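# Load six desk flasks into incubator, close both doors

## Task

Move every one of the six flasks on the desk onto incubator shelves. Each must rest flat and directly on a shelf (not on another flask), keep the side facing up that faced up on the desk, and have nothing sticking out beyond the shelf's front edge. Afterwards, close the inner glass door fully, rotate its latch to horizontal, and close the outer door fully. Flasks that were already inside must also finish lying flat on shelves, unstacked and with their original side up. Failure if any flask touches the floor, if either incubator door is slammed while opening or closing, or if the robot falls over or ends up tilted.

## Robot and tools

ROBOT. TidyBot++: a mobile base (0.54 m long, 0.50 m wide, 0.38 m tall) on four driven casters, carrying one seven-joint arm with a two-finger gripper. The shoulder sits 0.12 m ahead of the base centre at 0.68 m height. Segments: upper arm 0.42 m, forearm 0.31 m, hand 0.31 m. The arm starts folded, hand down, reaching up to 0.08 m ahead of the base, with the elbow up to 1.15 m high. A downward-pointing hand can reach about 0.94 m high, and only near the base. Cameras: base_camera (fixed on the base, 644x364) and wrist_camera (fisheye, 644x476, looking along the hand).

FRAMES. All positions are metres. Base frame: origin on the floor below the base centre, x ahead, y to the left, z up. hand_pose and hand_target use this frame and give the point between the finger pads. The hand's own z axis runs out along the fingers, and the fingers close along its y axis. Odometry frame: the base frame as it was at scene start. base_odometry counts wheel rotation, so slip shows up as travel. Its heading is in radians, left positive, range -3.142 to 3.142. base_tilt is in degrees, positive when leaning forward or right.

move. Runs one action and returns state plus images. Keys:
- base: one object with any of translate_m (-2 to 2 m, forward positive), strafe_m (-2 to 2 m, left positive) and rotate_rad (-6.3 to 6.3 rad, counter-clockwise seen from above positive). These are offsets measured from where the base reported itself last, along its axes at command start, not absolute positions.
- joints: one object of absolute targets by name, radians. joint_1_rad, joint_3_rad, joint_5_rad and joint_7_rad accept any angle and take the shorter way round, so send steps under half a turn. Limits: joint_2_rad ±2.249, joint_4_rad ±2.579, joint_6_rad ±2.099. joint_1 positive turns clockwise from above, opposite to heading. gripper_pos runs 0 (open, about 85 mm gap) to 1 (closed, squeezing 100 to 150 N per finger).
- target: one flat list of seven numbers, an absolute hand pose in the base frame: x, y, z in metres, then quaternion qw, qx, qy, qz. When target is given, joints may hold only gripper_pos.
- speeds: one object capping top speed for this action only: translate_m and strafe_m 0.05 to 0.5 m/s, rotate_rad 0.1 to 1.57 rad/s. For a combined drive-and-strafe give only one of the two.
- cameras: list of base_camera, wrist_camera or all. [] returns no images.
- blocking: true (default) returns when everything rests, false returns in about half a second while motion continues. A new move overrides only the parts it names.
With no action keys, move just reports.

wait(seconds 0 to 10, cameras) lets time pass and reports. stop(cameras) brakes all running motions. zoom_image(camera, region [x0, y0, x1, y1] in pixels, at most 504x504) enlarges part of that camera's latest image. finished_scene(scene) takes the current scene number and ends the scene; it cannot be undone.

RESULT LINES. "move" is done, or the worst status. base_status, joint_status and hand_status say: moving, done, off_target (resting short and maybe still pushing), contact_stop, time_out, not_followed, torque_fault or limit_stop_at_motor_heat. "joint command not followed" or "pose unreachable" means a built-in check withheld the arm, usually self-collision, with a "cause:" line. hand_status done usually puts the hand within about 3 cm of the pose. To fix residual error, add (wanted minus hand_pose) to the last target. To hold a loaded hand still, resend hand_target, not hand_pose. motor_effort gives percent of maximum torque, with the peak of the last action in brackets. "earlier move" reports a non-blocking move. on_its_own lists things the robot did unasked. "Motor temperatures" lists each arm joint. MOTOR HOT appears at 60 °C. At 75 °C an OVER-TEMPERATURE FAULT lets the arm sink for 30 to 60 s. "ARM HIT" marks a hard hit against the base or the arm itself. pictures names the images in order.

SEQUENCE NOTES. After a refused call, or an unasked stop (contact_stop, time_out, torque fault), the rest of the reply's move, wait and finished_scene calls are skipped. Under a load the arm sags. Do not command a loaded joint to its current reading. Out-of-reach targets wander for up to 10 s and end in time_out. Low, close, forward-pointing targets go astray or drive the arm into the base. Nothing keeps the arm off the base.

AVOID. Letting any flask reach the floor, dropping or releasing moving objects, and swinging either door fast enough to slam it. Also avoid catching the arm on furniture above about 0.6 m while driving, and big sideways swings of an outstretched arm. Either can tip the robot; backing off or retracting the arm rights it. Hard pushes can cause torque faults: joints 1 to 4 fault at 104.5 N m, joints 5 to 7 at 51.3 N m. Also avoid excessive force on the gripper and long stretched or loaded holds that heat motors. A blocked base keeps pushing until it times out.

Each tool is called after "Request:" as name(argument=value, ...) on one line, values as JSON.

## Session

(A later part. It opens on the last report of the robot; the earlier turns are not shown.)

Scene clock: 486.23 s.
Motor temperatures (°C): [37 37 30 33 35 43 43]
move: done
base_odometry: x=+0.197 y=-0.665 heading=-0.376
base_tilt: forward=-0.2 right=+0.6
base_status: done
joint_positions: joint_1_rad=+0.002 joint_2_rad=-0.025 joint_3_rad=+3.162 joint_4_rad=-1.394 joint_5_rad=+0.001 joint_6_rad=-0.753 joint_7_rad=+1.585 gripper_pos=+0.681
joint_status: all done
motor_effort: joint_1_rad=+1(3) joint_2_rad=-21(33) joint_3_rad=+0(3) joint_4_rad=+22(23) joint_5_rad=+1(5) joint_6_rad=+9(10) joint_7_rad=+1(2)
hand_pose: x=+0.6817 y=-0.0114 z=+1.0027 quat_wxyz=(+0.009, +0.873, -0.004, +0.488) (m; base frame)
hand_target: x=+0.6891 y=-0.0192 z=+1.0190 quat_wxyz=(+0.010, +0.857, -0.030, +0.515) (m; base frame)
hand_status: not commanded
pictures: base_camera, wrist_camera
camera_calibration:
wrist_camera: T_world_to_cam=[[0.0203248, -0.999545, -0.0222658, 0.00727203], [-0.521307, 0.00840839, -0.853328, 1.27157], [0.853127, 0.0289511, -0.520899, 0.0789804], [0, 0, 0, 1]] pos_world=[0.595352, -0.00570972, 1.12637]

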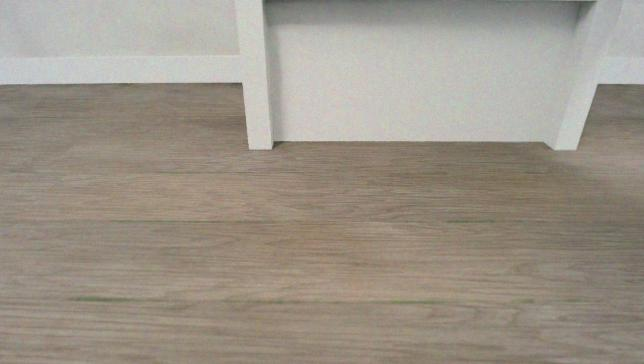

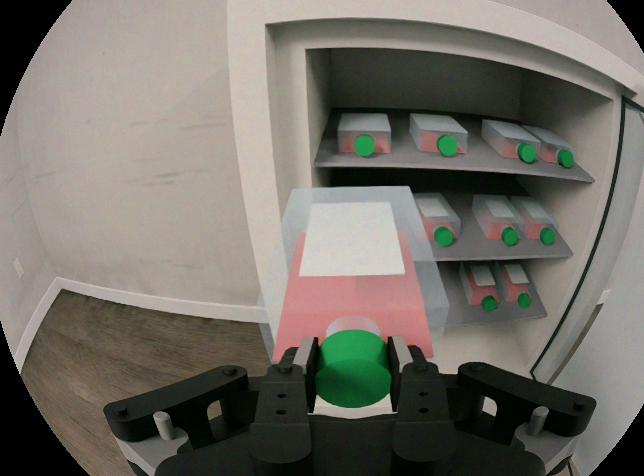

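Request:
move(base={"translate_m": 0.10, "rotate_rad": -0.028}, joints={"joint_2_rad": 0.34, "joint_4_rad": -2.2, "joint_5_rad": 0.03, "joint_6_rad": 0.5})

Scene clock: 493.07 s.
Motor temperatures (°C): [36 37 30 33 35 43 43]
move: done
base_odometry: x=+0.290 y=-0.702 heading=-0.405
base_tilt: forward=-0.1 right=+0.6
base_status: done
joint_positions: joint_1_rad=+0.004 joint_2_rad=+0.325 joint_3_rad=+3.162 joint_4_rad=-2.192 joint_5_rad=+0.004 joint_6_rad=+0.434 joint_7_rad=+1.584 gripper_pos=+0.681
joint_status: all done
motor_effort: joint_1_rad=+1(3) joint_2_rad=-27(30) joint_3_rad=+0(2) joint_4_rad=+16(22) joint_5_rad=+1(2) joint_6_rad=+10(10) joint_7_rad=+1(1)
hand_pose: x=+0.7088 y=-0.0117 z=+0.6733 quat_wxyz=(+0.012, +0.863, +0.000, +0.505) (m; base frame)
hand_target: x=+0.7151 y=-0.0045 z=+0.6785 quat_wxyz=(-0.011, +0.852, -0.021, +0.523) (m; base frame)
hand_status: not commanded
pictures: base_camera, wrist_camera
camera_calibration:
wrist_camera: T_world_to_cam=[[0.0234858, -0.99965, -0.012201, -0.0100018], [-0.487354, -0.000792214, -0.873204, 0.993843], [0.872888, 0.0264541, -0.487202, -0.152353], [0, 0, 0, 1]] pos_world=[0.617576, -0.00518063, 0.793479]

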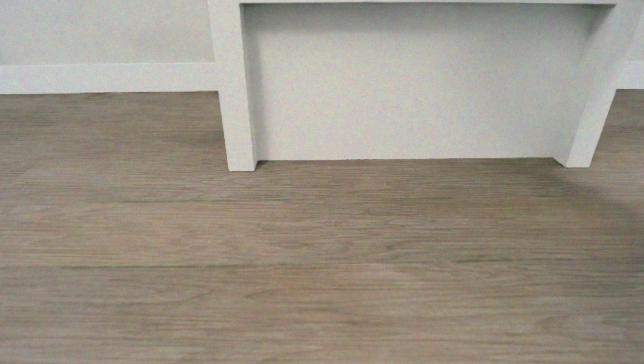

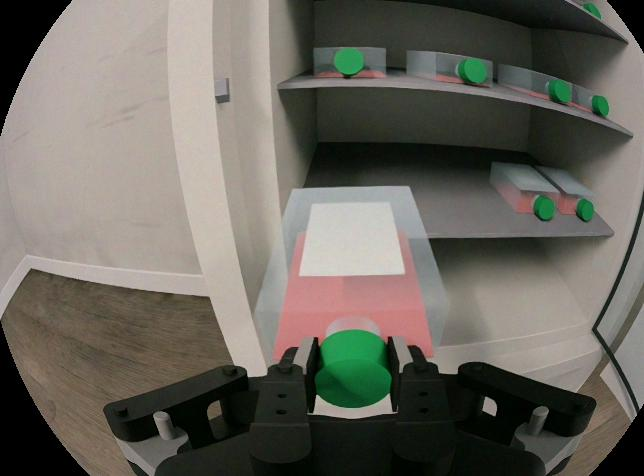

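Request:
move(base={"translate_m": 0.20}, speeds={"translate_m": 0.3}, joints={"joint_2_rad": 0.37, "joint_4_rad": -2.2, "joint_6_rad": 0.505}, cameras=["wrist_camera"])

Scene clock: 496.93 s.
Motor temperatures (°C): [36 37 30 33 35 43 43]
move: done
base_odometry: x=+0.474 y=-0.781 heading=-0.405
base_tilt: forward=-0.1 right=+0.5
base_status: done
joint_positions: joint_1_rad=+0.004 joint_2_rad=+0.361 joint_3_rad=+3.162 joint_4_rad=-2.197 joint_5_rad=+0.004 joint_6_rad=+0.446 joint_7_rad=+1.584 gripper_pos=+0.681
joint_status: all done
motor_effort: joint_1_rad=+1(2) joint_2_rad=-28(29) joint_3_rad=+0(1) joint_4_rad=+14(17) joint_5_rad=+0(1) joint_6_rad=+9(10) joint_7_rad=+0(1)
hand_pose: x=+0.7076 y=-0.0117 z=+0.6527 quat_wxyz=(+0.012, +0.870, +0.000, +0.492) (m; base frame)
hand_target: x=+0.7154 y=-0.0045 z=+0.6619 quat_wxyz=(-0.010, +0.858, -0.021, +0.513) (m; base frame)
hand_status: not commanded
pictures: wrist_camera
camera_calibration:
wrist_camera: T_world_to_cam=[[0.023193, -0.999647, -0.012955, -0.00951249], [-0.513462, -0.000792208, -0.858112, 0.983814], [0.857799, 0.0265541, -0.5133, -0.133635], [0, 0, 0, 1]] pos_world=[0.620004, -0.00518121, 0.775504]

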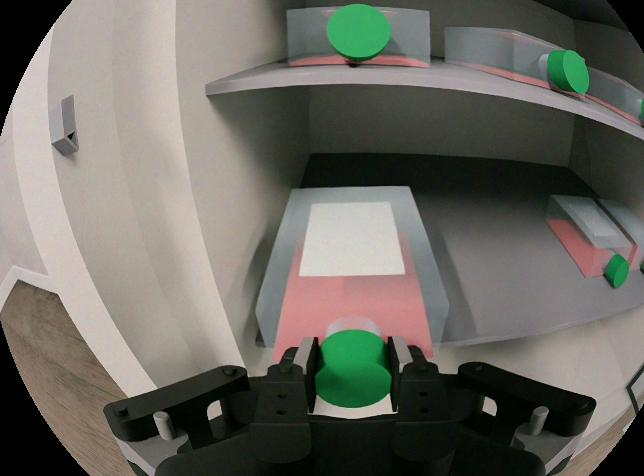

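Request:
move(base={"translate_m": 0.112}, speeds={"translate_m": 0.2}, cameras=["wrist_camera"])

Request:
move(joints={"joint_2_rad": 0.42, "joint_4_rad": -2.25, "joint_6_rad": 0.605}, cameras=["wrist_camera"])

Scene clock: 499.20 s.
Motor temperatures (°C): [36 37 30 33 35 43 43]
move: done
base_odometry: x=+0.577 y=-0.825 heading=-0.405
base_tilt: forward=-0.1 right=+0.6
base_status: done
joint_positions: joint_1_rad=+0.004 joint_2_rad=+0.362 joint_3_rad=+3.162 joint_4_rad=-2.199 joint_5_rad=+0.004 joint_6_rad=+0.446 joint_7_rad=+1.584 gripper_pos=+0.681
joint_status: not commanded
motor_effort: joint_1_rad=+1(1) joint_2_rad=-28(29) joint_3_rad=+0(0) joint_4_rad=+14(16) joint_5_rad=+1(2) joint_6_rad=+9(10) joint_7_rad=+1(1)
hand_pose: x=+0.7068 y=-0.0117 z=+0.6511 quat_wxyz=(+0.012, +0.871, +0.000, +0.491) (m; base frame)
hand_target: x=+0.7154 y=-0.0045 z=+0.6619 quat_wxyz=(-0.010, +0.858, -0.021, +0.513) (m; base frame)
hand_status: not commanded
pictures: wrist_camera
camera_calibration:
wrist_camera: T_world_to_cam=[[0.0231059, -0.999647, -0.0131058, -0.00934728], [-0.51589, -0.000693208, -0.856654, 0.982834], [0.856343, 0.0265549, -0.515724, -0.131098], [0, 0, 0, 1]] pos_world=[0.619516, -0.00518137, 0.774216]

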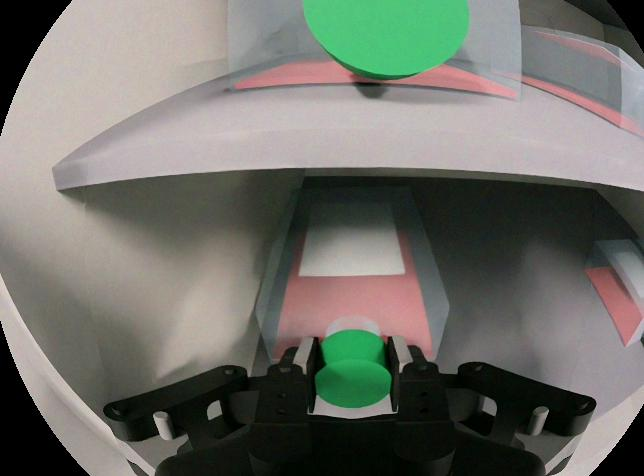

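Scene clock: 500.27 s.
Motor temperatures (°C): [36 37 30 33 35 43 43]
move: done
base_odometry: x=+0.577 y=-0.825 heading=-0.405
base_tilt: forward=-0.1 right=+0.6
base_status: not commanded
joint_positions: joint_1_rad=+0.004 joint_2_rad=+0.411 joint_3_rad=+3.162 joint_4_rad=-2.246 joint_5_rad=+0.004 joint_6_rad=+0.548 joint_7_rad=+1.584 gripper_pos=+0.681
joint_status: all done
motor_effort: joint_1_rad=+0(1) joint_2_rad=-28(30) joint_3_rad=+0(0) joint_4_rad=+13(15) joint_5_rad=+1(2) joint_6_rad=+9(10) joint_7_rad=+0(1)
hand_pose: x=+0.7010 y=-0.0114 z=+0.6299 quat_wxyz=(+0.012, +0.870, +0.000, +0.494) (m; base frame)
hand_target: x=+0.7076 y=-0.0035 z=+0.6382 quat_wxyz=(-0.012, +0.858, -0.021, +0.512) (m; base frame)
hand_status: not commanded
pictures: wrist_camera
camera_calibration:
wrist_camera: T_world_to_cam=[[0.0238236, -0.999641, -0.0122804, -0.0102432], [-0.510179, -0.0015929, -0.860067, 0.959827], [0.859738, 0.0267551, -0.510034, -0.143133], [0, 0, 0, 1]] pos_world=[0.612985, -0.00488108, 0.752387]

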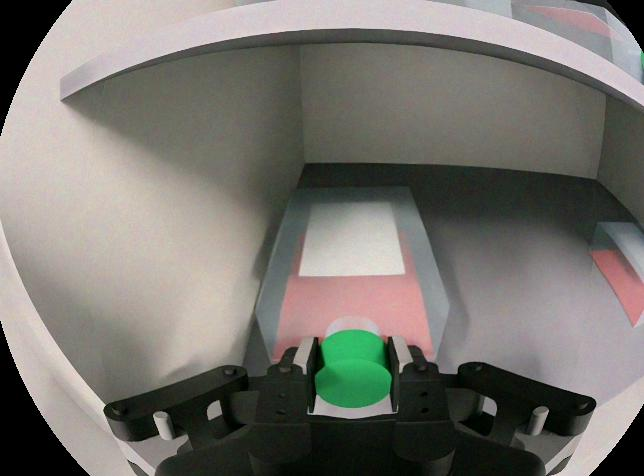

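Request:
move(joints={"joint_2_rad": 0.455, "joint_4_rad": -2.275, "joint_6_rad": 0.668}, cameras=[])

Request:
move(joints={"joint_2_rad": 0.472, "joint_4_rad": -2.295, "joint_6_rad": 0.705}, cameras=["wrist_camera"])

Scene clock: 501.70 s.
Motor temperatures (°C): [36 37 30 33 35 43 43]
move: done
base_odometry: x=+0.577 y=-0.825 heading=-0.405
base_tilt: forward=-0.1 right=+0.6
base_status: not commanded
joint_positions: joint_1_rad=+0.004 joint_2_rad=+0.443 joint_3_rad=+3.162 joint_4_rad=-2.268 joint_5_rad=+0.004 joint_6_rad=+0.612 joint_7_rad=+1.584 gripper_pos=+0.681
joint_status: all done
motor_effort: joint_1_rad=+0(1) joint_2_rad=-28(30) joint_3_rad=+0(0) joint_4_rad=+12(13) joint_5_rad=+1(1) joint_6_rad=+9(10) joint_7_rad=+1(1)
hand_pose: x=+0.6995 y=-0.0112 z=+0.6190 quat_wxyz=(+0.012, +0.867, +0.000, +0.498) (m; base frame)
hand_target: x=+0.7043 y=-0.0030 z=+0.6247 quat_wxyz=(-0.012, +0.858, -0.020, +0.514) (m; base frame)
hand_status: not commanded
pictures: none
No camera images: "cameras" was empty.

Scene clock: 502.33 s.
Motor temperatures (°C): [36 37 30 33 35 43 43]
move: done
base_odometry: x=+0.577 y=-0.825 heading=-0.405
base_tilt: forward=-0.1 right=+0.6
base_status: not commanded
joint_positions: joint_1_rad=+0.004 joint_2_rad=+0.458 joint_3_rad=+3.162 joint_4_rad=-2.288 joint_5_rad=+0.004 joint_6_rad=+0.649 joint_7_rad=+1.584 gripper_pos=+0.681
joint_status: all done
motor_effort: joint_1_rad=+1(1) joint_2_rad=-28(29) joint_3_rad=+0(0) joint_4_rad=+11(13) joint_5_rad=+0(1) joint_6_rad=+10(10) joint_7_rad=+1(1)
hand_pose: x=+0.6953 y=-0.0111 z=+0.6125 quat_wxyz=(+0.012, +0.867, +0.001, +0.499) (m; base frame)
hand_target: x=+0.7000 y=-0.0027 z=+0.6170 quat_wxyz=(-0.013, +0.858, -0.020, +0.514) (m; base frame)
hand_status: not commanded
pictures: wrist_camera
camera_calibration:
wrist_camera: T_world_to_cam=[[0.0246294, -0.999633, -0.011253, -0.0112427], [-0.500722, -0.00259278, -0.865604, 0.938781], [0.865258, 0.0269539, -0.500602, -0.156706], [0, 0, 0, 1]] pos_world=[0.605936, -0.00458064, 0.734039]

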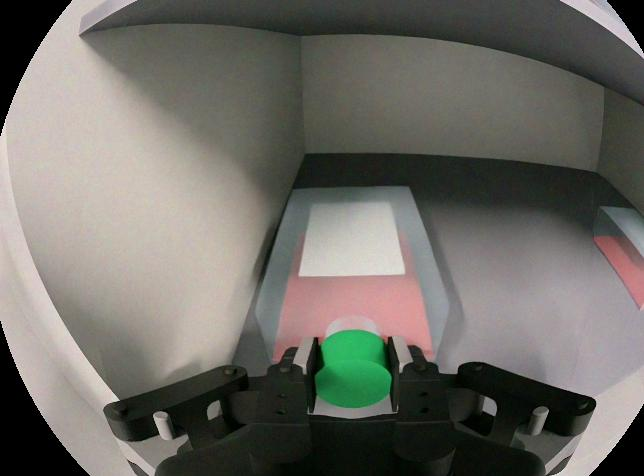

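Request:
move(joints={"joint_2_rad": 0.487, "joint_4_rad": -2.31, "joint_6_rad": 0.73}, cameras=[])

Request:
move(joints={"joint_2_rad": 0.500, "joint_4_rad": -2.325, "joint_6_rad": 0.755}, cameras=["wrist_camera"])

Scene clock: 503.77 s.
Motor temperatures (°C): [36 37 30 33 35 43 43]
move: done
base_odometry: x=+0.577 y=-0.825 heading=-0.405
base_tilt: forward=-0.1 right=+0.6
base_status: not commanded
joint_positions: joint_1_rad=+0.004 joint_2_rad=+0.472 joint_3_rad=+3.162 joint_4_rad=-2.303 joint_5_rad=+0.004 joint_6_rad=+0.674 joint_7_rad=+1.584 gripper_pos=+0.681
joint_status: all done
motor_effort: joint_1_rad=+1(1) joint_2_rad=-28(29) joint_3_rad=+0(0) joint_4_rad=+11(12) joint_5_rad=+1(1) joint_6_rad=+10(10) joint_7_rad=+1(1)
hand_pose: x=+0.6918 y=-0.0110 z=+0.6054 quat_wxyz=(+0.012, +0.868, +0.001, +0.497) (m; base frame)
hand_target: x=+0.6960 y=-0.0024 z=+0.6094 quat_wxyz=(-0.013, +0.859, -0.020, +0.512) (m; base frame)
hand_status: not commanded
pictures: none
No camera images: "cameras" was empty.

Scene clock: 504.37 s.
Motor temperatures (°C): [36 37 30 33 35 43 43]
move: done
base_odometry: x=+0.577 y=-0.825 heading=-0.405
base_tilt: forward=-0.2 right=+0.6
base_status: not commanded
joint_positions: joint_1_rad=+0.004 joint_2_rad=+0.485 joint_3_rad=+3.162 joint_4_rad=-2.317 joint_5_rad=+0.004 joint_6_rad=+0.698 joint_7_rad=+1.584 gripper_pos=+0.681
joint_status: all done
motor_effort: joint_1_rad=+1(1) joint_2_rad=-28(29) joint_3_rad=+0(0) joint_4_rad=+10(11) joint_5_rad=+0(1) joint_6_rad=+9(10) joint_7_rad=+0(1)
hand_pose: x=+0.6879 y=-0.0109 z=+0.5992 quat_wxyz=(+0.012, +0.868, +0.001, +0.496) (m; base frame)
hand_target: x=+0.6920 y=-0.0022 z=+0.6031 quat_wxyz=(-0.013, +0.860, -0.020, +0.510) (m; base frame)
hand_status: not commanded
pictures: wrist_camera
camera_calibration:
wrist_camera: T_world_to_cam=[[0.0248286, -0.999627, -0.0113458, -0.0110768], [-0.506453, -0.00279253, -0.862263, 0.925545], [0.86191, 0.0271549, -0.506333, -0.151227], [0, 0, 0, 1]] pos_world=[0.599364, -0.00438147, 0.721366]

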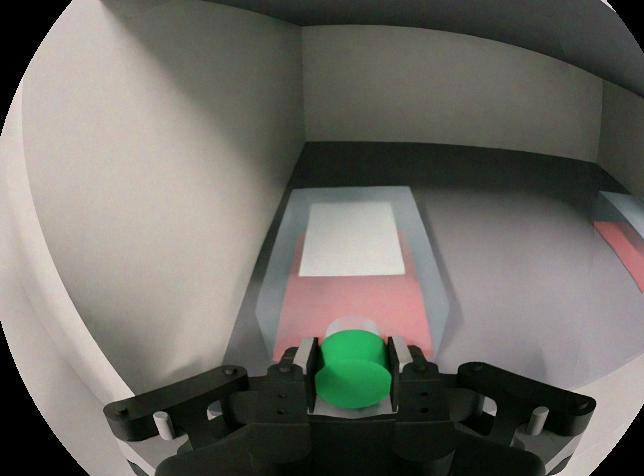

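Request:
move(joints={"joint_2_rad": 0.512, "joint_4_rad": -2.338, "joint_6_rad": 0.78}, cameras=[])

Request:
move(joints={"joint_2_rad": 0.522, "joint_4_rad": -2.35, "joint_6_rad": 0.802}, cameras=["wrist_camera"])

Scene clock: 509.13 s.
Motor temperatures (°C): [36 37 30 33 35 43 43]
move: done
base_odometry: x=+0.577 y=-0.825 heading=-0.405
base_tilt: forward=-0.1 right=+0.6
base_status: not commanded
joint_positions: joint_1_rad=+0.004 joint_2_rad=+0.493 joint_3_rad=+3.162 joint_4_rad=-2.327 joint_5_rad=+0.004 joint_6_rad=+0.727 joint_7_rad=+1.583 gripper_pos=+0.681
joint_status: all done
motor_effort: joint_1_rad=+1(1) joint_2_rad=-28(29) joint_3_rad=+0(0) joint_4_rad=+10(11) joint_5_rad=+1(1) joint_6_rad=+10(10) joint_7_rad=+1(1)
hand_pose: x=+0.6872 y=-0.0108 z=+0.5986 quat_wxyz=(+0.012, +0.866, +0.001, +0.500) (m; base frame)
hand_target: x=+0.6889 y=-0.0020 z=+0.5983 quat_wxyz=(-0.014, +0.860, -0.020, +0.510) (m; base frame)
hand_status: not commanded
pictures: none
No camera images: "cameras" was empty.

Scene clock: 509.70 s.
Motor temperatures (°C): [36 37 30 33 35 43 43]
move: done
base_odometry: x=+0.577 y=-0.825 heading=-0.405
base_tilt: forward=-0.1 right=+0.6
base_status: not commanded
joint_positions: joint_1_rad=+0.004 joint_2_rad=+0.500 joint_3_rad=+3.162 joint_4_rad=-2.336 joint_5_rad=+0.004 joint_6_rad=+0.752 joint_7_rad=+1.583 gripper_pos=+0.681
joint_status: all done
motor_effort: joint_1_rad=+1(1) joint_2_rad=-27(29) joint_3_rad=+0(0) joint_4_rad=+9(11) joint_5_rad=+1(2) joint_6_rad=+9(9) joint_7_rad=+0(1)
hand_pose: x=+0.6866 y=-0.0108 z=+0.5983 quat_wxyz=(+0.012, +0.863, +0.001, +0.504) (m; base frame)
hand_target: x=+0.6860 y=-0.0018 z=+0.5943 quat_wxyz=(-0.014, +0.860, -0.020, +0.510) (m; base frame)
hand_status: not commanded
pictures: wrist_camera
camera_calibration:
wrist_camera: T_world_to_cam=[[0.0250911, -0.999625, -0.0109795, -0.0113335], [-0.48897, -0.00269238, -0.872297, 0.918113], [0.87194, 0.0272556, -0.488854, -0.167861], [0, 0, 0, 1]] pos_world=[0.595578, -0.00428221, 0.718682]

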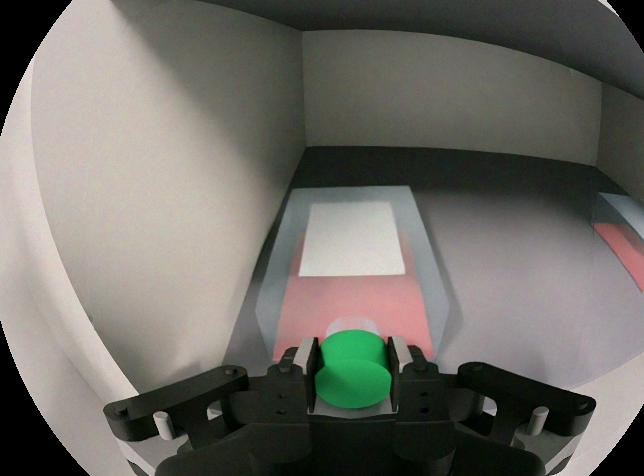

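Request:
move(joints={"joint_2_rad": 0.512, "joint_4_rad": -2.338, "joint_6_rad": 0.78, "gripper_pos": 0.45}, cameras=["wrist_camera"])

Request:
move(base={"translate_m": -0.2}, speeds={"translate_m": 0.25}, cameras=["wrist_camera"])

Scene clock: 510.87 s.
Motor temperatures (°C): [36 37 30 33 35 43 43]
move: done
base_odometry: x=+0.577 y=-0.825 heading=-0.405
base_tilt: forward=-0.1 right=+0.6
base_status: not commanded
joint_positions: joint_1_rad=+0.004 joint_2_rad=+0.500 joint_3_rad=+3.162 joint_4_rad=-2.336 joint_5_rad=+0.004 joint_6_rad=+0.752 joint_7_rad=+1.583 gripper_pos=+0.450
joint_status: all done
motor_effort: joint_1_rad=+1(1) joint_2_rad=-27(28) joint_3_rad=+0(0) joint_4_rad=+9(10) joint_5_rad=+0(1) joint_6_rad=+9(10) joint_7_rad=+0(1)
hand_pose: x=+0.6866 y=-0.0108 z=+0.5983 quat_wxyz=(+0.012, +0.863, +0.001, +0.504) (m; base frame)
hand_target: x=+0.6890 y=-0.0020 z=+0.5983 quat_wxyz=(-0.014, +0.860, -0.020, +0.510) (m; base frame)
hand_status: not commanded
pictures: wrist_camera
camera_calibration:
wrist_camera: T_world_to_cam=[[0.0250905, -0.999625, -0.0109774, -0.0113347], [-0.488927, -0.00269259, -0.872321, 0.918104], [0.871964, 0.0272541, -0.488811, -0.167906], [0, 0, 0, 1]] pos_world=[0.595578, -0.0042822, 0.718682]

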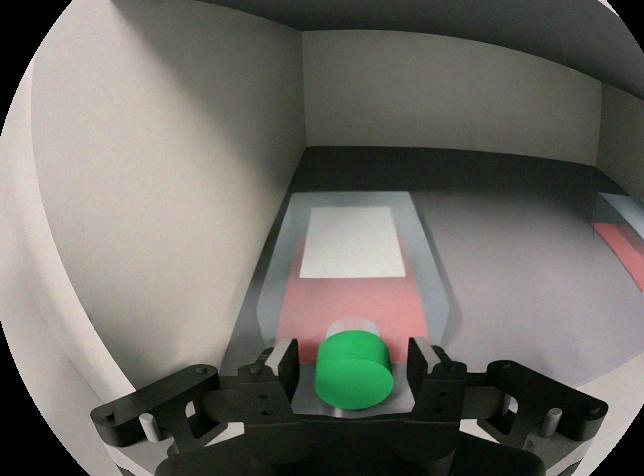

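Scene clock: 512.53 s.
Motor temperatures (°C): [36 37 30 33 35 43 43]
move: done
base_odometry: x=+0.393 y=-0.746 heading=-0.404
base_tilt: forward=-0.2 right=+0.6
base_status: done
joint_positions: joint_1_rad=+0.004 joint_2_rad=+0.501 joint_3_rad=+3.162 joint_4_rad=-2.339 joint_5_rad=+0.004 joint_6_rad=+0.752 joint_7_rad=+1.583 gripper_pos=+0.450
joint_status: not commanded
motor_effort: joint_1_rad=+0(2) joint_2_rad=-28(30) joint_3_rad=+0(1) joint_4_rad=+9(12) joint_5_rad=+1(1) joint_6_rad=+9(10) joint_7_rad=+0(1)
hand_pose: x=+0.6853 y=-0.0108 z=+0.5970 quat_wxyz=(+0.012, +0.864, +0.001, +0.503) (m; base frame)
hand_target: x=+0.6890 y=-0.0020 z=+0.5983 quat_wxyz=(-0.014, +0.860, -0.020, +0.510) (m; base frame)
hand_status: not commanded
pictures: wrist_camera
camera_calibration:
wrist_camera: T_world_to_cam=[[0.025005, -0.999625, -0.0111493, -0.0111503], [-0.491858, -0.00259249, -0.870672, 0.917284], [0.870316, 0.0272551, -0.491738, -0.164584], [0, 0, 0, 1]] pos_world=[0.594693, -0.00428236, 0.717597]

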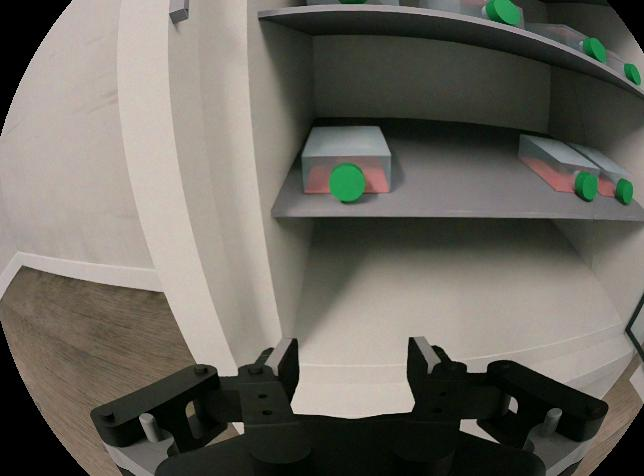

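Request:
move(base={"translate_m": -1.505, "strafe_m": 0.647, "rotate_rad": 1.6175}, speeds={"rotate_rad": 0.8}, joints={"joint_2_rad": -0.034, "joint_4_rad": -1.33, "joint_6_rad": -0.84, "gripper_pos": 1.0}, blocking=false, cameras=[])

Request:
wait(seconds=1.8, cameras=[])

Request:
move(joints={"joint_2_rad": 0.304, "joint_4_rad": -1.0, "joint_6_rad": -0.85})

Scene clock: 514.70 s.
Motor temperatures (°C): [36 37 30 33 35 43 43]
move: moving
base_odometry: x=+0.332 y=-0.682 heading=-0.216
base_tilt: forward=-0.2 right=+0.6
base_status: translate_m moving; strafe_m moving; rotate_rad moving
joint_positions: joint_1_rad=+0.008 joint_2_rad=+0.459 joint_3_rad=+3.162 joint_4_rad=-2.229 joint_5_rad=+0.004 joint_6_rad=+0.639 joint_7_rad=+1.583 gripper_pos=+0.989
joint_status: joint_2_rad moving; joint_4_rad moving; joint_6_rad moving; gripper_pos moving
motor_effort: joint_1_rad=+0(3) joint_2_rad=-31(31) joint_3_rad=-1(2) joint_4_rad=+11(12) joint_5_rad=+1(3) joint_6_rad=+9(10) joint_7_rad=+1(1)
hand_pose: x=+0.7195 y=-0.0143 z=+0.6333 quat_wxyz=(+0.014, +0.854, -0.002, +0.520) (m; base frame)
hand_target: x=+0.7202 y=-0.0040 z=+0.6347 quat_wxyz=(-0.011, +0.862, -0.021, +0.507) (m; base frame)
hand_status: not commanded
pictures: none
No camera images: "cameras" was empty.

Scene clock: 516.50 s.
Motor temperatures (°C): [36 37 30 33 35 43 43]
earlier move: moving
base_odometry: x=-0.285 y=-0.034 heading=+0.841
base_tilt: forward=-0.2 right=+0.5
base_status: translate_m moving; strafe_m moving; rotate_rad moving
joint_positions: joint_1_rad=+0.007 joint_2_rad=-0.037 joint_3_rad=+3.162 joint_4_rad=-1.348 joint_5_rad=+0.004 joint_6_rad=-0.761 joint_7_rad=+1.583 gripper_pos=+0.999
joint_status: joint_2_rad moving; joint_4_rad moving; joint_6_rad moving; the others done
motor_effort: joint_1_rad=+1(3) joint_2_rad=-20(32) joint_3_rad=+0(2) joint_4_rad=+21(21) joint_5_rad=+1(3) joint_6_rad=+9(10) joint_7_rad=+0(2)
hand_pose: x=+0.6802 y=-0.0153 z=+1.0335 quat_wxyz=(+0.012, +0.860, -0.006, +0.510) (m; base frame)
hand_target: x=+0.6701 y=-0.0159 z=+1.0210 quat_wxyz=(+0.002, +0.875, -0.036, +0.482) (m; base frame)
hand_status: not commanded
wait: 1.80 s; no rest
pictures: none
No camera images: "cameras" was empty.

Scene clock: 518.57 s.
Motor temperatures (°C): [36 37 30 33 35 43 43]
move: done
base_odometry: x=-0.736 y=+0.441 heading=+1.213
base_tilt: forward=-0.2 right=+0.6
base_status: done
joint_positions: joint_1_rad=-0.001 joint_2_rad=+0.302 joint_3_rad=+3.162 joint_4_rad=-1.022 joint_5_rad=+0.004 joint_6_rad=-0.782 joint_7_rad=+1.583 gripper_pos=+0.999
joint_status: all done
motor_effort: joint_1_rad=+1(5) joint_2_rad=-31(36) joint_3_rad=+0(3) joint_4_rad=+21(22) joint_5_rad=+0(2) joint_6_rad=+9(10) joint_7_rad=+0(1)
hand_pose: x=+0.8169 y=-0.0104 z=+1.0019 quat_wxyz=(+0.012, +0.869, -0.001, +0.495) (m; base frame)
hand_target: x=+0.8080 y=-0.0160 z=+0.9948 quat_wxyz=(+0.004, +0.880, -0.034, +0.474) (m; base frame)
hand_status: not commanded
pictures: base_camera, wrist_camera
camera_calibration:
wrist_camera: T_world_to_cam=[[0.0226657, -0.999663, -0.0126594, -0.00615801], [-0.507374, -0.000591208, -0.861726, 1.33825], [0.861428, 0.0259546, -0.507216, -0.0572791], [0, 0, 0, 1]] pos_world=[0.728475, -0.00387809, 1.12407]

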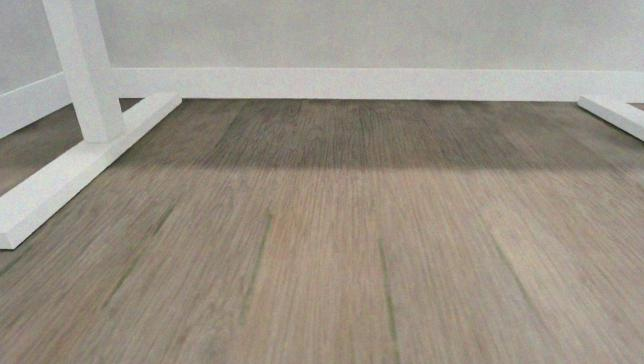

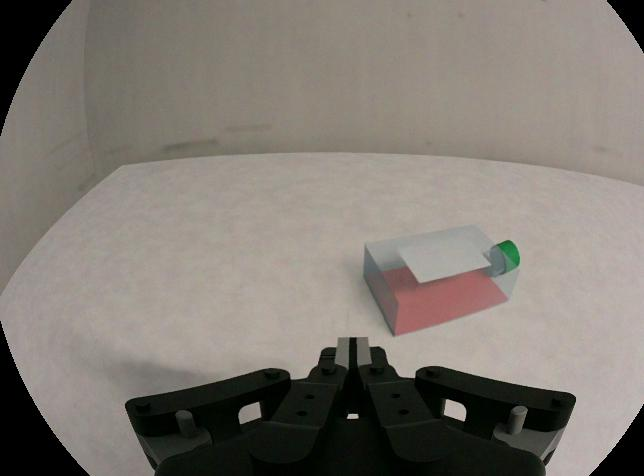

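Request:
move(base={"strafe_m": -0.0515}, joints={"joint_2_rad": 0.304, "joint_4_rad": -1.25, "joint_6_rad": -0.51}, cameras=[])

Request:
move(base={"translate_m": 0.078}, speeds={"translate_m": 0.2}, cameras=["wrist_camera"])

Request:
move(base={"translate_m": 0.052, "strafe_m": 0.025}, speeds={"translate_m": 0.12}, cameras=["wrist_camera"])

Scene clock: 522.43 s.
Motor temperatures (°C): [36 37 30 33 35 43 43]
move: done
base_odometry: x=-0.687 y=+0.423 heading=+1.214
base_tilt: forward=-0.1 right=+0.6
base_status: done
joint_positions: joint_1_rad=+0.002 joint_2_rad=+0.298 joint_3_rad=+3.162 joint_4_rad=-1.242 joint_5_rad=+0.004 joint_6_rad=-0.572 joint_7_rad=+1.583 gripper_pos=+0.999
joint_status: all done
motor_effort: joint_1_rad=+1(4) joint_2_rad=-32(34) joint_3_rad=+0(2) joint_4_rad=+21(23) joint_5_rad=+0(2) joint_6_rad=+8(9) joint_7_rad=+0(1)
hand_pose: x=+0.8235 y=-0.0129 z=+0.9334 quat_wxyz=(+0.013, +0.870, -0.001, +0.492) (m; base frame)
hand_target: x=+0.8335 y=-0.0143 z=+0.9412 quat_wxyz=(+0.002, +0.858, -0.029, +0.513) (m; base frame)
hand_status: not commanded
pictures: none
No camera images: "cameras" was empty.

Scene clock: 523.70 s.
Motor temperatures (°C): [36 37 30 33 35 43 43]
move: done
base_odometry: x=-0.660 y=+0.497 heading=+1.213
base_tilt: forward=-0.1 right=+0.6
base_status: done
joint_positions: joint_1_rad=+0.002 joint_2_rad=+0.298 joint_3_rad=+3.162 joint_4_rad=-1.244 joint_5_rad=+0.004 joint_6_rad=-0.567 joint_7_rad=+1.583 gripper_pos=+0.999
joint_status: not commanded
motor_effort: joint_1_rad=+1(2) joint_2_rad=-32(35) joint_3_rad=+0(1) joint_4_rad=+22(22) joint_5_rad=+1(1) joint_6_rad=+8(9) joint_7_rad=+0(1)
hand_pose: x=+0.8242 y=-0.0129 z=+0.9339 quat_wxyz=(+0.013, +0.869, -0.001, +0.494) (m; base frame)
hand_target: x=+0.8335 y=-0.0143 z=+0.9412 quat_wxyz=(+0.002, +0.858, -0.029, +0.513) (m; base frame)
hand_status: not commanded
pictures: wrist_camera
camera_calibration:
wrist_camera: T_world_to_cam=[[0.0205221, -0.999708, -0.0127477, -0.00770743], [-0.509736, 0.000506549, -0.860331, 1.28406], [0.860086, 0.0241537, -0.509577, -0.094647], [0, 0, 0, 1]] pos_world=[0.736094, -0.00606954, 1.05639]

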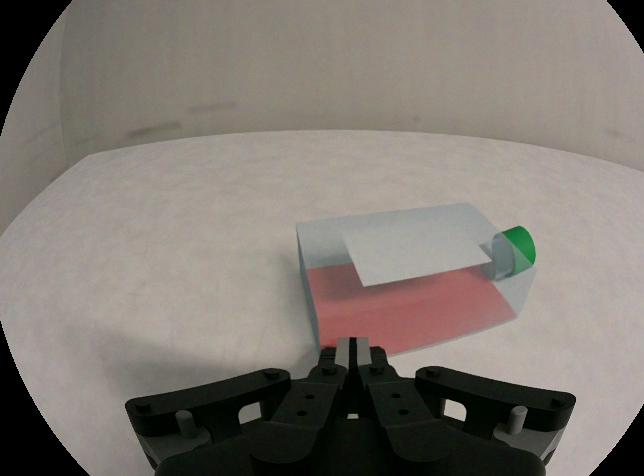

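Scene clock: 524.80 s.
Motor temperatures (°C): [36 37 30 33 35 43 43]
move: done
base_odometry: x=-0.665 y=+0.554 heading=+1.213
base_tilt: forward=-0.1 right=+0.5
base_status: done
joint_positions: joint_1_rad=+0.002 joint_2_rad=+0.295 joint_3_rad=+3.162 joint_4_rad=-1.244 joint_5_rad=+0.004 joint_6_rad=-0.566 joint_7_rad=+1.583 gripper_pos=+0.999
joint_status: not commanded
motor_effort: joint_1_rad=+1(2) joint_2_rad=-32(35) joint_3_rad=+0(2) joint_4_rad=+21(22) joint_5_rad=+0(1) joint_6_rad=+9(9) joint_7_rad=+0(1)
hand_pose: x=+0.8235 y=-0.0129 z=+0.9363 quat_wxyz=(+0.013, +0.868, -0.001, +0.496) (m; base frame)
hand_target: x=+0.8335 y=-0.0143 z=+0.9412 quat_wxyz=(+0.002, +0.858, -0.029, +0.513) (m; base frame)
hand_status: not commanded
pictures: wrist_camera
camera_calibration:
wrist_camera: T_world_to_cam=[[0.0205708, -0.999708, -0.01267, -0.007874], [-0.506457, 0.000506783, -0.862265, 1.28487], [0.86202, 0.0241543, -0.506298, -0.0974281], [0, 0, 0, 1]] pos_world=[0.734877, -0.00616954, 1.05847]

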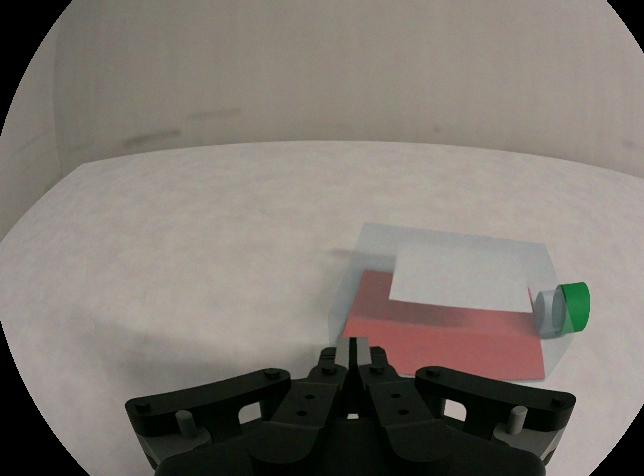

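Request:
move(base={"translate_m": -0.008, "strafe_m": -0.012}, speeds={"translate_m": 0.15}, cameras=[])

Request:
move(base={"translate_m": 0.072, "strafe_m": 0.004}, speeds={"translate_m": 0.12}, cameras=["wrist_camera"])

Scene clock: 526.00 s.
Motor temperatures (°C): [36 37 30 33 35 43 43]
move: done
base_odometry: x=-0.657 y=+0.542 heading=+1.213
base_tilt: forward=-0.2 right=+0.6
base_status: done
joint_positions: joint_1_rad=+0.004 joint_2_rad=+0.292 joint_3_rad=+3.162 joint_4_rad=-1.244 joint_5_rad=+0.004 joint_6_rad=-0.566 joint_7_rad=+1.583 gripper_pos=+0.999
joint_status: not commanded
motor_effort: joint_1_rad=+1(4) joint_2_rad=-32(35) joint_3_rad=+0(2) joint_4_rad=+21(23) joint_5_rad=+1(2) joint_6_rad=+9(9) joint_7_rad=+0(1)
hand_pose: x=+0.8229 y=-0.0142 z=+0.9378 quat_wxyz=(+0.013, +0.868, -0.002, +0.497) (m; base frame)
hand_target: x=+0.8335 y=-0.0143 z=+0.9412 quat_wxyz=(+0.002, +0.858, -0.029, +0.513) (m; base frame)
hand_status: not commanded
pictures: none
No camera images: "cameras" was empty.

Scene clock: 527.23 s.
Motor temperatures (°C): [36 37 30 33 35 43 43]
move: done
base_odometry: x=-0.635 y=+0.611 heading=+1.213
base_tilt: forward=-0.1 right=+0.6
base_status: done
joint_positions: joint_1_rad=+0.004 joint_2_rad=+0.295 joint_3_rad=+3.162 joint_4_rad=-1.244 joint_5_rad=+0.004 joint_6_rad=-0.565 joint_7_rad=+1.583 gripper_pos=+0.999
joint_status: not commanded
motor_effort: joint_1_rad=+1(2) joint_2_rad=-32(34) joint_3_rad=+0(2) joint_4_rad=+21(22) joint_5_rad=+1(2) joint_6_rad=+9(10) joint_7_rad=+0(1)
hand_pose: x=+0.8236 y=-0.0142 z=+0.9363 quat_wxyz=(+0.013, +0.868, -0.002, +0.496) (m; base frame)
hand_target: x=+0.8335 y=-0.0143 z=+0.9412 quat_wxyz=(+0.002, +0.858, -0.029, +0.513) (m; base frame)
hand_status: not commanded
pictures: wrist_camera
camera_calibration:
wrist_camera: T_world_to_cam=[[0.0187419, -0.999745, -0.0126255, -0.00767247], [-0.506036, 0.00140592, -0.862511, 1.28479], [0.862309, 0.022554, -0.505881, -0.0982088], [0, 0, 0, 1]] pos_world=[0.734981, -0.00726183, 1.05837]

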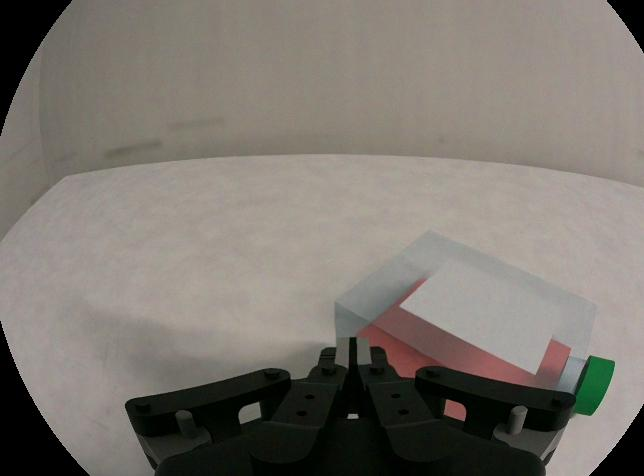

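Request:
move(joints={"joint_2_rad": 0.304, "joint_4_rad": -0.97, "joint_6_rad": -0.85}, blocking=false, cameras=[])

Request:
move(base={"translate_m": -0.033, "strafe_m": -0.442, "rotate_rad": 0.105}, joints={"joint_2_rad": 0.304, "joint_4_rad": -0.97, "joint_5_rad": -0.69, "joint_6_rad": -1.10, "joint_7_rad": 2.39, "gripper_pos": 0.4}, cameras=[])

Request:
move(joints={"joint_2_rad": 0.304, "joint_4_rad": -1.27, "joint_5_rad": -0.83, "joint_6_rad": -0.765, "joint_7_rad": 2.61})

Scene clock: 531.00 s.
Motor temperatures (°C): [36 37 30 33 35 43 43]
move: moving
base_odometry: x=-0.635 y=+0.611 heading=+1.213
base_tilt: forward=-0.1 right=+0.6
base_status: not commanded
joint_positions: joint_1_rad=+0.004 joint_2_rad=+0.295 joint_3_rad=+3.162 joint_4_rad=-1.153 joint_5_rad=+0.004 joint_6_rad=-0.618 joint_7_rad=+1.583 gripper_pos=+0.999
joint_status: joint_2_rad moving; joint_4_rad moving; joint_6_rad moving
motor_effort: joint_1_rad=+1(1) joint_2_rad=-33(35) joint_3_rad=+0(1) joint_4_rad=+22(23) joint_5_rad=+1(1) joint_6_rad=+8(9) joint_7_rad=+0(1)
hand_pose: x=+0.8272 y=-0.0141 z=+0.9751 quat_wxyz=(+0.014, +0.859, -0.002, +0.512) (m; base frame)
hand_target: x=+0.8257 y=-0.0152 z=+0.9752 quat_wxyz=(+0.003, +0.865, -0.031, +0.501) (m; base frame)
hand_status: not commanded
pictures: none
No camera images: "cameras" was empty.

Scene clock: 533.20 s.
Motor temperatures (°C): [36 37 30 33 35 43 43]
move: done
base_odometry: x=-0.232 y=+0.426 heading=+1.319
base_tilt: forward=-0.2 right=+0.6
base_status: done
joint_positions: joint_1_rad=+0.004 joint_2_rad=+0.294 joint_3_rad=+3.155 joint_4_rad=-0.988 joint_5_rad=-0.640 joint_6_rad=-1.032 joint_7_rad=+2.307 gripper_pos=+0.400
joint_status: all done
motor_effort: joint_1_rad=+1(7) joint_2_rad=-30(33) joint_3_rad=-1(4) joint_4_rad=+20(22) joint_5_rad=-4(5) joint_6_rad=+7(9) joint_7_rad=+1(2)
hand_pose: x=+0.7589 y=+0.1520 z=+1.0135 quat_wxyz=(-0.149, +0.827, +0.271, +0.469) (m; base frame)
hand_target: x=+0.7464 y=+0.1687 z=+1.0111 quat_wxyz=(-0.162, +0.815, +0.315, +0.458) (m; base frame)
hand_status: not commanded
pictures: none
No camera images: "cameras" was empty.

Scene clock: 534.60 s.
Motor temperatures (°C): [36 37 30 33 35 43 43]
move: done
base_odometry: x=-0.232 y=+0.426 heading=+1.319
base_tilt: forward=-0.1 right=+0.6
base_status: not commanded
joint_positions: joint_1_rad=+0.004 joint_2_rad=+0.295 joint_3_rad=+3.155 joint_4_rad=-1.261 joint_5_rad=-0.778 joint_6_rad=-0.828 joint_7_rad=+2.523 gripper_pos=+0.400
joint_status: all done
motor_effort: joint_1_rad=+1(1) joint_2_rad=-31(33) joint_3_rad=-1(1) joint_4_rad=+20(22) joint_5_rad=-4(5) joint_6_rad=+6(7) joint_7_rad=+1(2)
hand_pose: x=+0.7713 y=+0.1527 z=+0.9285 quat_wxyz=(-0.153, +0.828, +0.268, +0.467) (m; base frame)
hand_target: x=+0.7863 y=+0.1500 z=+0.9354 quat_wxyz=(-0.138, +0.813, +0.275, +0.495) (m; base frame)
hand_status: not commanded
pictures: base_camera, wrist_camera
camera_calibration:
wrist_camera: T_world_to_cam=[[0.61533, -0.787439, -0.0361909, -0.310644], [-0.4238, -0.291761, -0.857478, 1.22808], [0.664653, 0.54297, -0.513246, 0.0190379], [0, 0, 0, 1]] pos_world=[0.698955, 0.103356, 1.05158]

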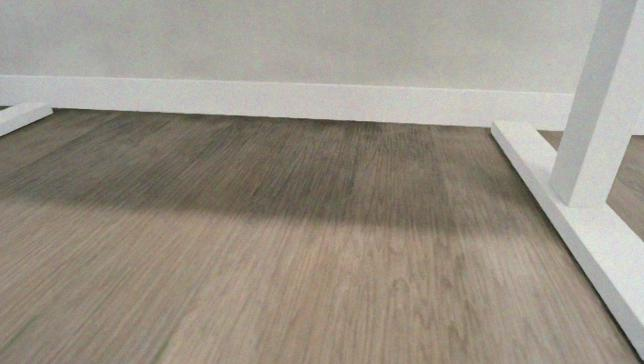

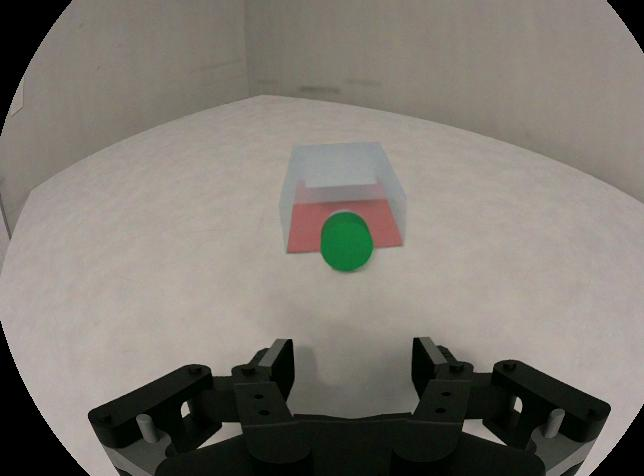

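Request:
move(base={"translate_m": 0.0832, "strafe_m": 0.0669}, speeds={"translate_m": 0.15}, cameras=["wrist_camera"])

Scene clock: 537.30 s.
Motor temperatures (°C): [36 37 30 33 35 43 43]
move: done
base_odometry: x=-0.276 y=+0.523 heading=+1.318
base_tilt: forward=-0.1 right=+0.6
base_status: done
joint_positions: joint_1_rad=+0.003 joint_2_rad=+0.295 joint_3_rad=+3.155 joint_4_rad=-1.262 joint_5_rad=-0.782 joint_6_rad=-0.825 joint_7_rad=+2.526 gripper_pos=+0.400
joint_status: not commanded
motor_effort: joint_1_rad=+1(2) joint_2_rad=-31(33) joint_3_rad=-1(2) joint_4_rad=+21(21) joint_5_rad=-4(5) joint_6_rad=+5(6) joint_7_rad=+1(1)
hand_pose: x=+0.7717 y=+0.1530 z=+0.9293 quat_wxyz=(-0.153, +0.828, +0.268, +0.469) (m; base frame)
hand_target: x=+0.7863 y=+0.1500 z=+0.9354 quat_wxyz=(-0.138, +0.813, +0.275, +0.495) (m; base frame)
hand_status: not commanded
pictures: wrist_camera
camera_calibration:
wrist_camera: T_world_to_cam=[[0.615375, -0.787429, -0.0356323, -0.311086], [-0.421233, -0.290312, -0.859233, 1.22845], [0.66624, 0.54376, -0.510342, 0.0149446], [0, 0, 0, 1]] pos_world=[0.698942, 0.103549, 1.05207]

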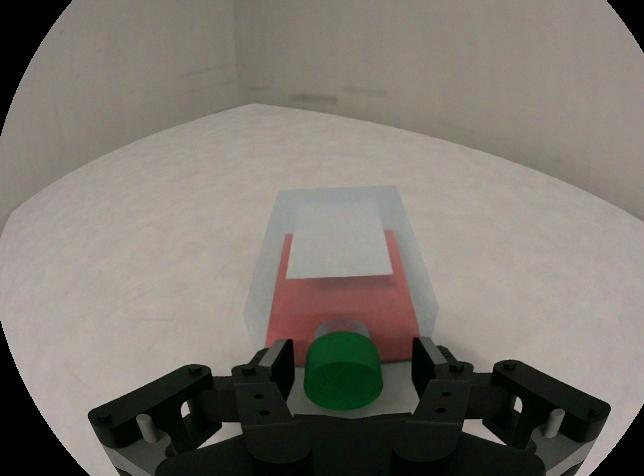

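Request:
move(joints={"gripper_pos": 0.85}, cameras=[])

Request:
move(joints={"joint_2_rad": 0.304, "joint_4_rad": -0.95, "joint_5_rad": -0.60, "joint_6_rad": -1.10, "joint_7_rad": 2.25}, cameras=["wrist_camera"])

Scene clock: 538.70 s.
Motor temperatures (°C): [36 37 30 33 35 43 43]
move: off_target
base_odometry: x=-0.276 y=+0.523 heading=+1.318
base_tilt: forward=-0.1 right=+0.6
base_status: not commanded
joint_positions: joint_1_rad=+0.003 joint_2_rad=+0.295 joint_3_rad=+3.155 joint_4_rad=-1.262 joint_5_rad=-0.783 joint_6_rad=-0.825 joint_7_rad=+2.526 gripper_pos=+0.682
joint_status: gripper_pos off_target (ended at +0.682, target +0.850)
motor_effort: joint_1_rad=+0(1) joint_2_rad=-30(31) joint_3_rad=-1(1) joint_4_rad=+20(21) joint_5_rad=-4(4) joint_6_rad=+5(6) joint_7_rad=+1(1)
hand_pose: x=+0.7718 y=+0.1531 z=+0.9297 quat_wxyz=(-0.153, +0.827, +0.268, +0.469) (m; base frame)
hand_target: x=+0.7863 y=+0.1500 z=+0.9354 quat_wxyz=(-0.138, +0.813, +0.275, +0.495) (m; base frame)
hand_status: not commanded
pictures: none
No camera images: "cameras" was empty.

Scene clock: 540.13 s.
Motor temperatures (°C): [36 37 30 33 35 43 43]
move: done
base_odometry: x=-0.276 y=+0.523 heading=+1.318
base_tilt: forward=-0.1 right=+0.6
base_status: not commanded
joint_positions: joint_1_rad=+0.003 joint_2_rad=+0.296 joint_3_rad=+3.155 joint_4_rad=-0.974 joint_5_rad=-0.647 joint_6_rad=-1.035 joint_7_rad=+2.335 gripper_pos=+0.682
joint_status: all done
motor_effort: joint_1_rad=+1(1) joint_2_rad=-31(34) joint_3_rad=-1(1) joint_4_rad=+20(23) joint_5_rad=-4(5) joint_6_rad=+8(8) joint_7_rad=+1(2)
hand_pose: x=+0.7599 y=+0.1538 z=+1.0200 quat_wxyz=(-0.144, +0.820, +0.283, +0.476) (m; base frame)
hand_target: x=+0.7520 y=+0.1487 z=+1.0069 quat_wxyz=(-0.150, +0.842, +0.266, +0.444) (m; base frame)
hand_status: not commanded
pictures: wrist_camera
camera_calibration:
wrist_camera: T_world_to_cam=[[0.629642, -0.776885, -0.000284261, -0.348582], [-0.391987, -0.317378, -0.863491, 1.28788], [0.670743, 0.543802, -0.504364, 0.0591764], [0, 0, 0, 1]] pos_world=[0.684622, 0.105757, 1.14182]

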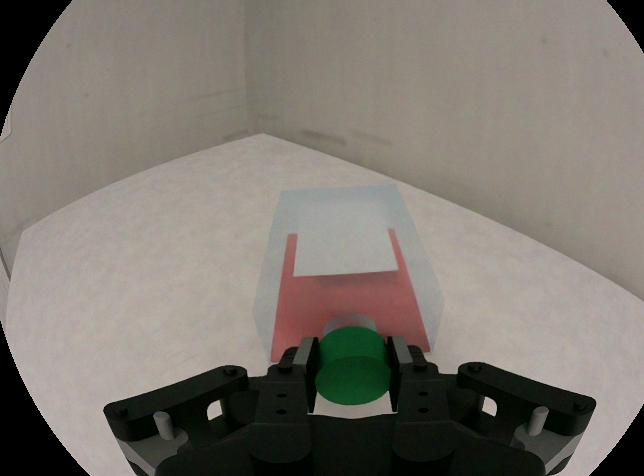

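Request:
move(base={"translate_m": -1.185, "strafe_m": -0.746, "rotate_rad": -1.708}, speeds={"rotate_rad": 0.9}, joints={"joint_2_rad": 0.304, "joint_4_rad": -0.85}, blocking=false, cameras=[])

Request:
wait(seconds=0.6, cameras=[])

Request:
move(joints={"joint_2_rad": -0.03, "joint_4_rad": -1.40, "joint_5_rad": 0.05, "joint_6_rad": -0.69, "joint_7_rad": 1.5})

Scene clock: 542.13 s.
Motor temperatures (°C): [36 37 30 33 35 43 43]
move: moving
base_odometry: x=-0.258 y=+0.465 heading=+1.134
base_tilt: forward=-0.2 right=+0.6
base_status: translate_m moving; strafe_m moving; rotate_rad moving
joint_positions: joint_1_rad=-0.006 joint_2_rad=+0.303 joint_3_rad=+3.155 joint_4_rad=-0.885 joint_5_rad=-0.644 joint_6_rad=-1.040 joint_7_rad=+2.334 gripper_pos=+0.682
joint_status: joint_2_rad moving; joint_4_rad moving
motor_effort: joint_1_rad=+0(6) joint_2_rad=-32(35) joint_3_rad=-1(3) joint_4_rad=+20(22) joint_5_rad=-4(5) joint_6_rad=+7(9) joint_7_rad=+1(1)
hand_pose: x=+0.7637 y=+0.1598 z=+1.0598 quat_wxyz=(-0.134, +0.800, +0.294, +0.506) (m; base frame)
hand_target: x=+0.7569 y=+0.1488 z=+1.0542 quat_wxyz=(-0.136, +0.821, +0.274, +0.483) (m; base frame)
hand_status: not commanded
pictures: none
No camera images: "cameras" was empty.

Scene clock: 542.73 s.
Motor temperatures (°C): [36 37 30 33 35 43 43]
earlier move: moving
base_odometry: x=-0.199 y=+0.282 heading=+0.694
base_tilt: forward=-0.2 right=+0.6
base_status: translate_m moving; strafe_m moving; rotate_rad moving
joint_positions: joint_1_rad=-0.009 joint_2_rad=+0.304 joint_3_rad=+3.156 joint_4_rad=-0.870 joint_5_rad=-0.641 joint_6_rad=-1.041 joint_7_rad=+2.334 gripper_pos=+0.682
joint_status: joint_2_rad moving; joint_4_rad moving
motor_effort: joint_1_rad=+2(6) joint_2_rad=-32(35) joint_3_rad=+0(3) joint_4_rad=+20(22) joint_5_rad=-4(5) joint_6_rad=+8(9) joint_7_rad=+0(1)
hand_pose: x=+0.7639 y=+0.1609 z=+1.0666 quat_wxyz=(-0.131, +0.797, +0.296, +0.510) (m; base frame)
hand_target: x=+0.7570 y=+0.1488 z=+1.0576 quat_wxyz=(-0.135, +0.819, +0.274, +0.486) (m; base frame)
hand_status: not commanded
wait: 0.60 s; no rest
pictures: none
No camera images: "cameras" was empty.

Scene clock: 546.03 s.
Motor temperatures (°C): [36 37 30 33 35 43 43]
move: done
base_odometry: x=+0.150 y=-0.811 heading=-0.390
base_tilt: forward=-0.1 right=+0.6
base_status: done
joint_positions: joint_1_rad=-0.002 joint_2_rad=-0.027 joint_3_rad=+3.156 joint_4_rad=-1.394 joint_5_rad=+0.003 joint_6_rad=-0.753 joint_7_rad=+1.584 gripper_pos=+0.682
joint_status: all done
motor_effort: joint_1_rad=+0(3) joint_2_rad=-21(33) joint_3_rad=+0(3) joint_4_rad=+22(23) joint_5_rad=+1(4) joint_6_rad=+9(10) joint_7_rad=+1(2)
hand_pose: x=+0.6813 y=-0.0067 z=+1.0033 quat_wxyz=(+0.008, +0.872, +0.001, +0.489) (m; base frame)
hand_target: x=+0.6891 y=-0.0192 z=+1.0190 quat_wxyz=(+0.010, +0.857, -0.030, +0.515) (m; base frame)
hand_status: not commanded
pictures: base_camera, wrist_camera
camera_calibration:
wrist_camera: T_world_to_cam=[[0.0288564, -0.999387, -0.0198132, 0.00373524], [-0.520209, 0.00191102, -0.854037, 1.27171], [0.853551, 0.0349514, -0.519835, 0.0782921], [0, 0, 0, 1]] pos_world=[0.594619, -0.00143373, 1.12686]

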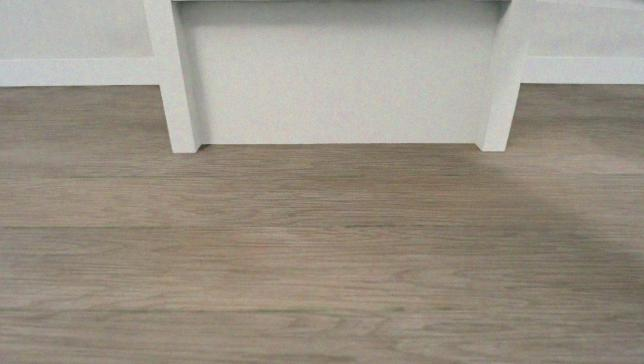

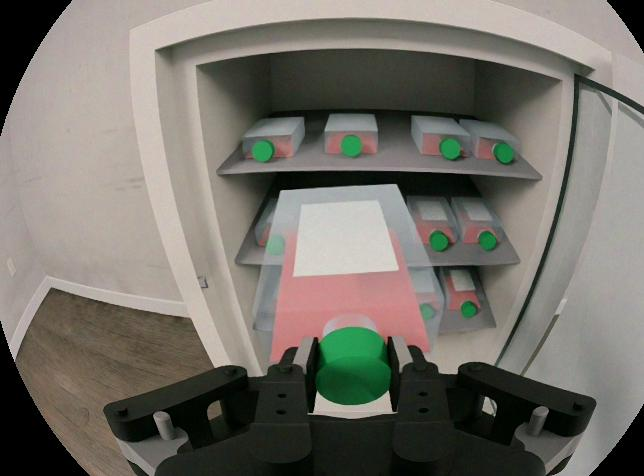

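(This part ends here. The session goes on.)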